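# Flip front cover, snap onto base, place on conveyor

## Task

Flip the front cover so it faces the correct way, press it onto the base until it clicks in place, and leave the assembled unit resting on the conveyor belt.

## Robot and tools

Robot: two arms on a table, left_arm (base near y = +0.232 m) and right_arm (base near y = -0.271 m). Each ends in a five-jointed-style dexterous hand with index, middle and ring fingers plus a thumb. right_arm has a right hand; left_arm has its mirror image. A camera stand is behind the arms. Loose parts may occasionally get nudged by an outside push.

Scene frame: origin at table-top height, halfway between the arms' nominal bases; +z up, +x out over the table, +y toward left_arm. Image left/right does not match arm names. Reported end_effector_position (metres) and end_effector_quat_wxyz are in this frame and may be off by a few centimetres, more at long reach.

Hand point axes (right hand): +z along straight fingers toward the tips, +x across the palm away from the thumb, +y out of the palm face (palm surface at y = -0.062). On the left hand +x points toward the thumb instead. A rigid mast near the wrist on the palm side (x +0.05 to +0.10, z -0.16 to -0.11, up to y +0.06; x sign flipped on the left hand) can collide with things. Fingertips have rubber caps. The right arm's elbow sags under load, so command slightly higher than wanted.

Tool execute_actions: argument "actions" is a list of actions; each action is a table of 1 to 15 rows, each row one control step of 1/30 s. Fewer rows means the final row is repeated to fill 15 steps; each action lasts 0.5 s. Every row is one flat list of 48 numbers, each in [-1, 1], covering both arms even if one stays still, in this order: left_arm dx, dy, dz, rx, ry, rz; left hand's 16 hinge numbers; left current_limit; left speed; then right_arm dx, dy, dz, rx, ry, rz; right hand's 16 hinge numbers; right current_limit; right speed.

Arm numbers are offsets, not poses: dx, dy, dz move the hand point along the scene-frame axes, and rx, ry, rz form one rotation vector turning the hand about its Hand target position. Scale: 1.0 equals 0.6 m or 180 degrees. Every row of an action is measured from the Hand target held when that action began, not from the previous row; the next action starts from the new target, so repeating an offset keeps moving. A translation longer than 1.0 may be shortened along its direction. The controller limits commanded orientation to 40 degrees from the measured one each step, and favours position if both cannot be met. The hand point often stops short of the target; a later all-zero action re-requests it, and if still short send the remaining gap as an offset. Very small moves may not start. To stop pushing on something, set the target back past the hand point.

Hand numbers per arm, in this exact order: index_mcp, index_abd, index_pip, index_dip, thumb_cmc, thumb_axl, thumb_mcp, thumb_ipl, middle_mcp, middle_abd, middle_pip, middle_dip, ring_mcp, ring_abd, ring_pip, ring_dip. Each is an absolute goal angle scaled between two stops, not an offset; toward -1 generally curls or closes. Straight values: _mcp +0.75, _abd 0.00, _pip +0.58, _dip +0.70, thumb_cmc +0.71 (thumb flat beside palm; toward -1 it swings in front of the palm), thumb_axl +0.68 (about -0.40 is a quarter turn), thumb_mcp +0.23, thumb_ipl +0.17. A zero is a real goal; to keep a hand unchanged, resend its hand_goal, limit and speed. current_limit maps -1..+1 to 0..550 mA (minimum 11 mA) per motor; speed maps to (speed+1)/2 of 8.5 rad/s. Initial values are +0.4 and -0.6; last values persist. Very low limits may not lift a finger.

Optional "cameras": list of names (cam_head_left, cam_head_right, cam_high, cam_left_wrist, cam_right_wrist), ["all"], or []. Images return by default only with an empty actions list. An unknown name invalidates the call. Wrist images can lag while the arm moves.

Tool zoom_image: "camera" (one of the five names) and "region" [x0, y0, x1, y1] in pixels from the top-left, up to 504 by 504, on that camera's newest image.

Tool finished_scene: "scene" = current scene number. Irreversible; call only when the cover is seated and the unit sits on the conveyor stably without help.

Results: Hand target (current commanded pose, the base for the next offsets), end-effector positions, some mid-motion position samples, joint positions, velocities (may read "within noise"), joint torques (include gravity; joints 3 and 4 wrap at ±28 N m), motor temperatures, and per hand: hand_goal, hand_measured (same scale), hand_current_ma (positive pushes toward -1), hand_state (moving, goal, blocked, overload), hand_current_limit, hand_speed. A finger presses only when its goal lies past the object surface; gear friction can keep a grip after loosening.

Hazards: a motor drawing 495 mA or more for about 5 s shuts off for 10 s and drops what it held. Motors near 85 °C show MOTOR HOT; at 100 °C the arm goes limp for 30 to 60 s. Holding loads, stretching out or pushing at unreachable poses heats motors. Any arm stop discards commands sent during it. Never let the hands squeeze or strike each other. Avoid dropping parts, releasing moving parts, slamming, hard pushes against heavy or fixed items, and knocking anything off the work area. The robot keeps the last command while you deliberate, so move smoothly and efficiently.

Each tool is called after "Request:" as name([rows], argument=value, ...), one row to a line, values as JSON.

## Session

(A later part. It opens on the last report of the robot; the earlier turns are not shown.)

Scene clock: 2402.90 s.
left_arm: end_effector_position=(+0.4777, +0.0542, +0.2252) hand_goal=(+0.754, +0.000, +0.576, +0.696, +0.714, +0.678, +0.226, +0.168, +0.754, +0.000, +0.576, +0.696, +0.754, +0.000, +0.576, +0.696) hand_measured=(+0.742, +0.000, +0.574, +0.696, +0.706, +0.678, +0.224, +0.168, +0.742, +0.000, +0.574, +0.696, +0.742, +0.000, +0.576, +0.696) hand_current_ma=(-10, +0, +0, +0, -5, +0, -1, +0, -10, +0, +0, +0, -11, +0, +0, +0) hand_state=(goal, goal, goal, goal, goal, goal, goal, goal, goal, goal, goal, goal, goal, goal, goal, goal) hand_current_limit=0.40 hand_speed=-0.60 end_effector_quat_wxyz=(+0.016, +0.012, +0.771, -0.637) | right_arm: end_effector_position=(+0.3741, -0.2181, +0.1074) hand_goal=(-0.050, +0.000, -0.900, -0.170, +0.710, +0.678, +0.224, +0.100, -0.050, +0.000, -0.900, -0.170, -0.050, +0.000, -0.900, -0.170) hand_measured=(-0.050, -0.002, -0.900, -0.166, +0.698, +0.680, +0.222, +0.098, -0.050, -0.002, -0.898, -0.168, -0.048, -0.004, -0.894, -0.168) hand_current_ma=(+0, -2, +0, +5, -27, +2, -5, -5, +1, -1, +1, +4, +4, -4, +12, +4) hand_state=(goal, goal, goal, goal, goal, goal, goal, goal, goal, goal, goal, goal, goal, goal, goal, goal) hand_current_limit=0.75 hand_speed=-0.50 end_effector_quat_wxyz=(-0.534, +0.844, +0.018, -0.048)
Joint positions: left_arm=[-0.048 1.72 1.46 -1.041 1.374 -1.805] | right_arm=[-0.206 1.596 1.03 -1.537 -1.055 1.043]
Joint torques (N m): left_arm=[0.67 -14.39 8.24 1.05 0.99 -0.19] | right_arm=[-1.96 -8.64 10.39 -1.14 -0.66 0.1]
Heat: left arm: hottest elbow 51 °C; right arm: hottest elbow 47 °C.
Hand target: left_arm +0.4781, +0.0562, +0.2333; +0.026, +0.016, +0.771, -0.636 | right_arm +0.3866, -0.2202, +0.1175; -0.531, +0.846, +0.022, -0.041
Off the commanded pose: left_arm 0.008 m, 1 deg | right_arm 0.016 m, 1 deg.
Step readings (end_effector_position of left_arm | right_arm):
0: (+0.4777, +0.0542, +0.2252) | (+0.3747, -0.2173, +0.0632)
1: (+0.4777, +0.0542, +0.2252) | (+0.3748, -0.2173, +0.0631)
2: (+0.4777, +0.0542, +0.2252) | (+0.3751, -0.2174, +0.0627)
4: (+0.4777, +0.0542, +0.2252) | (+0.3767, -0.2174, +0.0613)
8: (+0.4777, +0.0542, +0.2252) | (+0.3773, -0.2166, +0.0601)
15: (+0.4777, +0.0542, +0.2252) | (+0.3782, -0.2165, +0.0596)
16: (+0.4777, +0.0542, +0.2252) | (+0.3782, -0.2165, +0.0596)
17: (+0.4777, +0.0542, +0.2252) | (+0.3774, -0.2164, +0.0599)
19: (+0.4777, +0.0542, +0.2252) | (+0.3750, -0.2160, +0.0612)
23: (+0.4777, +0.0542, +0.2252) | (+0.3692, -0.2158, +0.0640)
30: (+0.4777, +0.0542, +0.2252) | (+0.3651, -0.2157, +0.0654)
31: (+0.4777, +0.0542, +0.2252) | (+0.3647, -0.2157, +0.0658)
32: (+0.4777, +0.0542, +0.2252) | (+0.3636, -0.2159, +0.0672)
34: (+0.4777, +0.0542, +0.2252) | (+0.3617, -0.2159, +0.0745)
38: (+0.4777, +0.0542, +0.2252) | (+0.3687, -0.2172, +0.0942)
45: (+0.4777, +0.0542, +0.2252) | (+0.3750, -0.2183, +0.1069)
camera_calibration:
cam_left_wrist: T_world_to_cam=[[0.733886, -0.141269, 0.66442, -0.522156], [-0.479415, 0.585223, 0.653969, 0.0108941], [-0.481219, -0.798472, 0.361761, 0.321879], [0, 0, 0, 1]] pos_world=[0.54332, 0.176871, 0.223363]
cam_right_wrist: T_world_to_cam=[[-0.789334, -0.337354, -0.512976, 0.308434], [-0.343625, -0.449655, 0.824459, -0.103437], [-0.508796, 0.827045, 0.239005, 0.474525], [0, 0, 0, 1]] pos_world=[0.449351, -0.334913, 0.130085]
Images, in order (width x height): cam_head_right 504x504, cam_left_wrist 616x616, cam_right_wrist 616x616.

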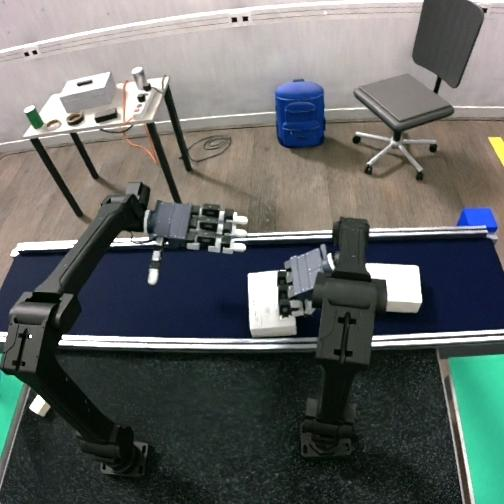

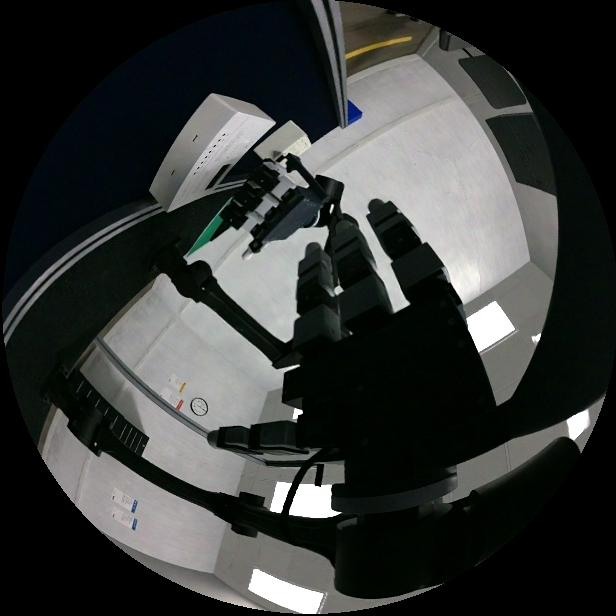

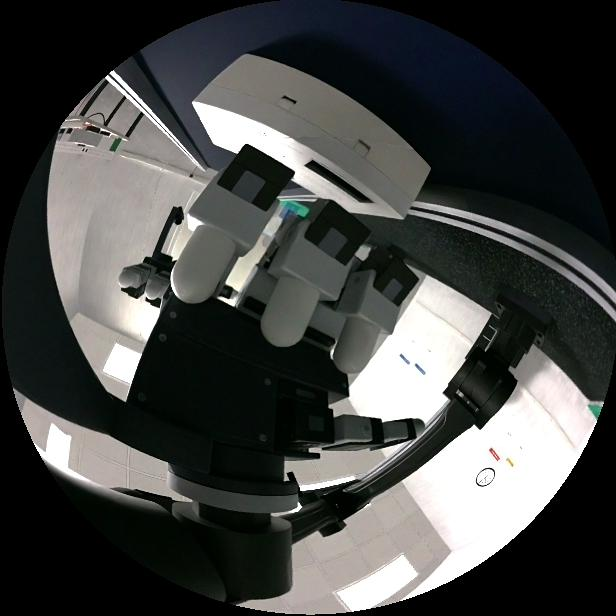

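Request:
zoom_image(camera="cam_right_wrist", region=[190, 50, 320, 180])

Request:
zoom_image(camera="cam_right_wrist", region=[310, 100, 440, 230])

Request:
zoom_image(camera="cam_left_wrist", region=[145, 90, 215, 220])

Request:
zoom_image(camera="cam_left_wrist", region=[200, 85, 290, 175])

Request:
zoom_image(camera="cam_head_right", region=[242, 310, 302, 350])

Scaled by 3.877 from the camera's 616x616 image, which has a finer 880x880 frame.

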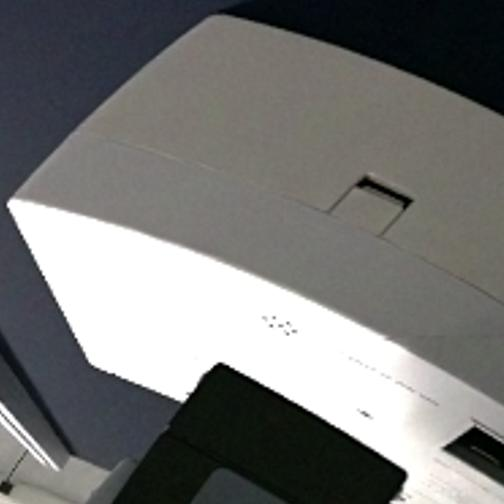

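Scaled by 3.877 from the camera's 616x616 image, which has a finer 880x880 frame.

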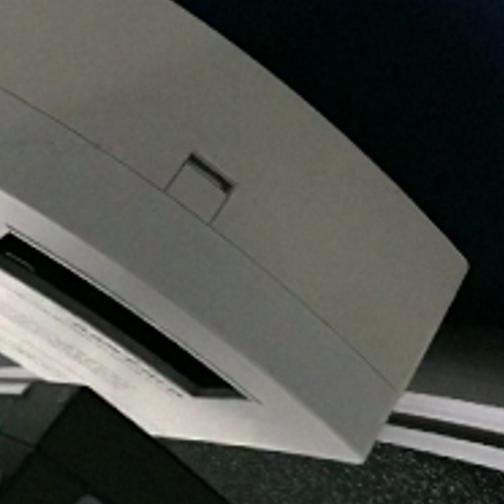

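Scaled by 3.877 from the camera's 616x616 image, which has a finer 880x880 frame.

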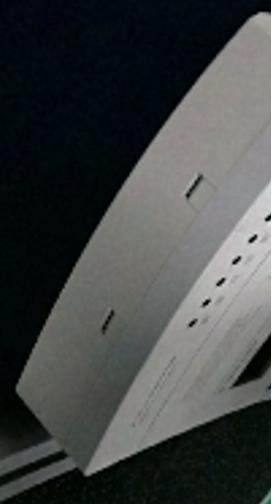

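Scaled by 5.600 from the camera's 616x616 image, which has a finer 880x880 frame.

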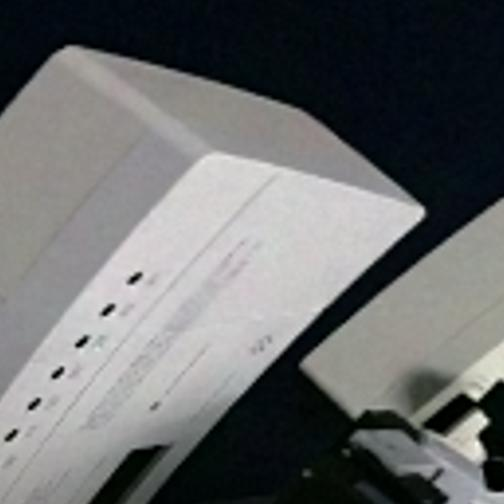

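Scaled by 8.400.

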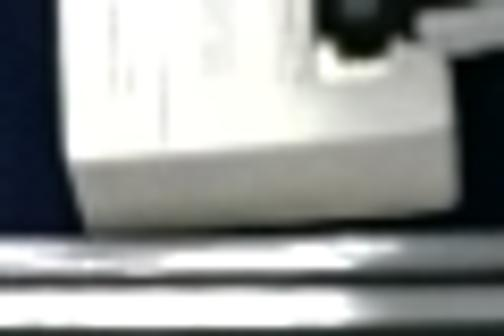

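Request:
execute_actions([
  [[0,0.08,0.03,0,0,0,0.754,0,0.576,0.696,0.714,0.678,0.226,0.168,0.754,0,0.576,0.696,0.754,0,0.576,0.696,0.4,-0.6,0.03,-0.02,0.1,0,0,0,-0.05,0,-0.9,-0.17,0.71,0.678,0.2247,0.1,-0.05,0,-0.9,-0.17,-0.05,0,-0.9,-0.17,0.75,-0.5]],
  [[0,0.08,0.03,0,0,0,0.754,0,0.576,0.696,0.714,0.678,0.226,0.168,0.754,0,0.576,0.696,0.754,0,0.576,0.696,0.4,-0.6,0.06,-0.08,0.06,0,0,0,-0.05,0,-0.9,-0.17,0.71,0.678,0.2247,0.1,-0.05,0,-0.9,-0.17,-0.05,0,-0.9,-0.17,0.75,-0.5]],
], cameras=["cam_left_wrist","cam_right_wrist","cam_head_right","cam_head_left"])

Request:
zoom_image(camera="cam_head_left", region=[230, 255, 320, 355])

Request:
zoom_image(camera="cam_head_right", region=[232, 260, 322, 350])

Scene clock: 2413.83 s.
left_arm: end_effector_position=(+0.4669, +0.1518, +0.2623) hand_goal=(+0.754, +0.000, +0.576, +0.696, +0.714, +0.678, +0.226, +0.168, +0.754, +0.000, +0.576, +0.696, +0.754, +0.000, +0.576, +0.696) hand_measured=(+0.742, +0.000, +0.574, +0.696, +0.706, +0.678, +0.224, +0.168, +0.742, +0.000, +0.574, +0.696, +0.742, +0.000, +0.576, +0.696) hand_current_ma=(-10, +0, +0, +0, -5, +0, -1, +0, -10, +0, +0, +0, -11, +0, +0, +0) hand_state=(goal, goal, goal, goal, goal, goal, goal, goal, goal, goal, goal, goal, goal, goal, goal, goal) hand_current_limit=0.40 hand_speed=-0.60 end_effector_quat_wxyz=(+0.044, -0.015, +0.777, -0.627) | right_arm: end_effector_position=(+0.4282, -0.2779, +0.2006) hand_goal=(-0.050, +0.000, -0.900, -0.170, +0.710, +0.678, +0.224, +0.100, -0.050, +0.000, -0.900, -0.170, -0.050, +0.000, -0.900, -0.170) hand_measured=(-0.050, -0.002, -0.900, -0.166, +0.698, +0.680, +0.222, +0.098, -0.050, -0.002, -0.898, -0.168, -0.048, -0.004, -0.894, -0.168) hand_current_ma=(+0, -2, +0, +5, -27, +2, -5, -5, +1, -1, +1, +4, +3, -4, +11, +4) hand_state=(goal, goal, goal, goal, goal, goal, goal, goal, goal, goal, goal, goal, goal, goal, goal, goal) hand_current_limit=0.75 hand_speed=-0.50 end_effector_quat_wxyz=(-0.494, +0.869, -0.021, +0.013)
Joint positions: left_arm=[0.137 1.745 1.603 -1.669 1.354 -1.274] | right_arm=[-0.308 1.545 1.289 -1.667 -0.995 1.155]
Joint torques (N m): left_arm=[0.15 -11.69 11.74 -0.51 0.98 0.01] | right_arm=[-1.67 -8.94 12.59 -0.73 -0.65 0.1]
Heat: left arm: hottest elbow 50 °C; right arm: hottest elbow 48 °C.
Hand target: left_arm +0.4781, +0.1520, +0.2691; +0.026, +0.016, +0.771, -0.636 | right_arm +0.4405, -0.2803, +0.2134; -0.531, +0.846, +0.022, -0.041
Off the commanded pose: left_arm 0.013 m, 4 deg | right_arm 0.018 m, 9 deg.
joint sent to its limit (left arm) — joint 4 (wrist pitch), lower limit. The joint targets are off in orientation, not in position.
joint sent to its limit (right arm) — joint 4 (wrist pitch), lower limit. The joint targets are off in orientation, not in position.
Step readings (end_effector_position of left_arm | right_arm):
0: (+0.4777, +0.0542, +0.2252) | (+0.3741, -0.2181, +0.1074)
1: (+0.4777, +0.0543, +0.2252) | (+0.3740, -0.2181, +0.1077)
2: (+0.4770, +0.0567, +0.2251) | (+0.3729, -0.2184, +0.1099)
4: (+0.4713, +0.0620, +0.2259) | (+0.3732, -0.2196, +0.1201)
8: (+0.4651, +0.0847, +0.2275) | (+0.3871, -0.2237, +0.1474)
15: (+0.4628, +0.1046, +0.2371) | (+0.3940, -0.2261, +0.1661)
16: (+0.4628, +0.1046, +0.2396) | (+0.3937, -0.2266, +0.1661)
17: (+0.4622, +0.1061, +0.2423) | (+0.3939, -0.2290, +0.1667)
19: (+0.4597, +0.1103, +0.2476) | (+0.3992, -0.2393, +0.1717)
23: (+0.4587, +0.1315, +0.2586) | (+0.4206, -0.2649, +0.1907)
30: (+0.4642, +0.1509, +0.2694) | (+0.4289, -0.2780, +0.2005)
camera_calibration:
cam_left_wrist: T_world_to_cam=[[0.736775, -0.0983964, 0.66894, -0.534201], [-0.52904, 0.532199, 0.66097, -0.0462797], [-0.421046, -0.840882, 0.340055, 0.365168], [0, 0, 0, 1]] pos_world=[0.522855, 0.27913, 0.263761]
cam_right_wrist: T_world_to_cam=[[-0.795355, -0.285808, -0.534532, 0.400049], [-0.446962, -0.31913, 0.835692, -0.110297], [-0.409433, 0.903587, 0.126076, 0.530662], [0, 0, 0, 1]] pos_world=[0.486153, -0.400361, 0.239109]
Images, in order (width x height): cam_head_left 504x504, cam_head_right 504x504, cam_left_wrist 616x616, cam_right_wrist 616x616.

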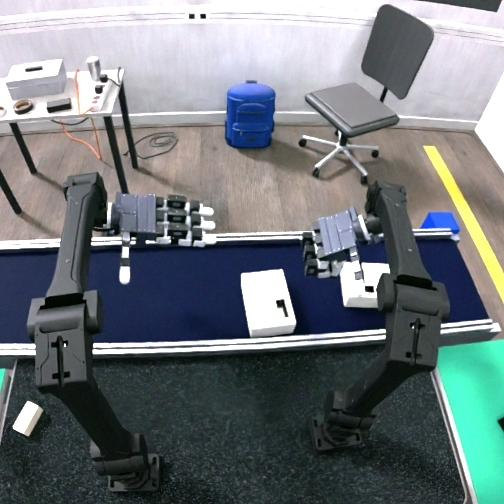

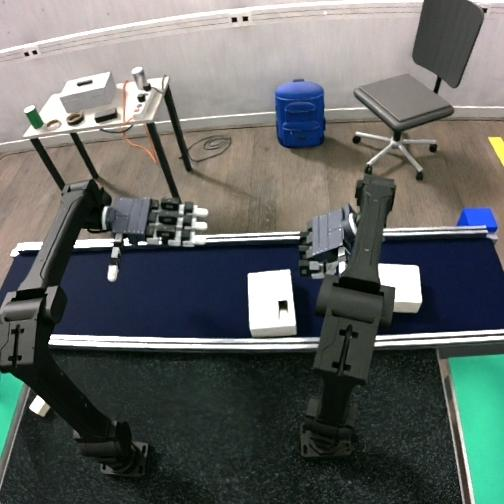

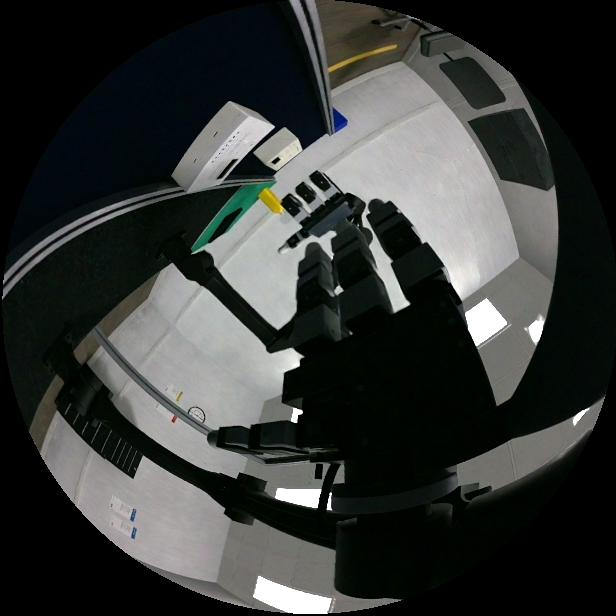

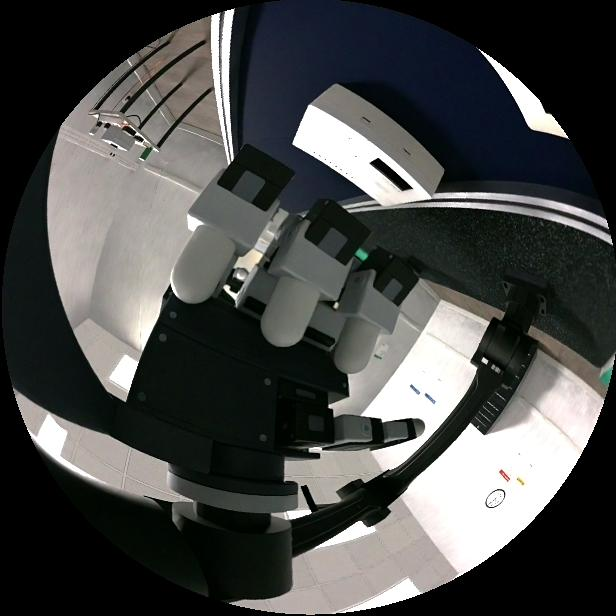

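Scaled by 5.040.

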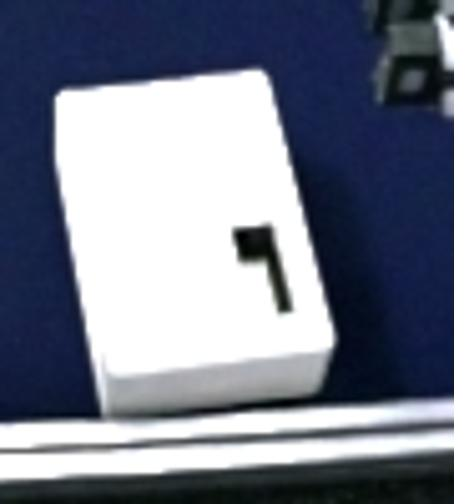

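Scaled by 5.600.

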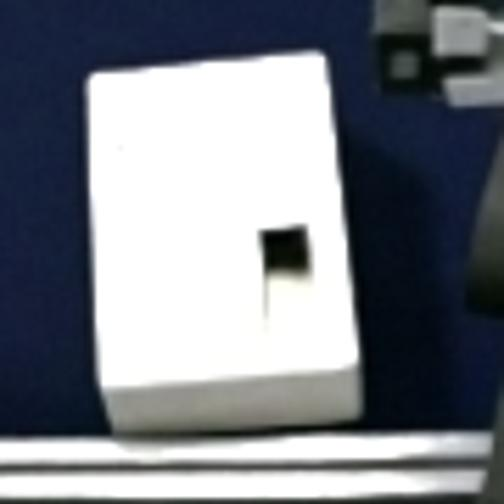

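Request:
finished_scene(scene=2)

The scene is finished: the task was done.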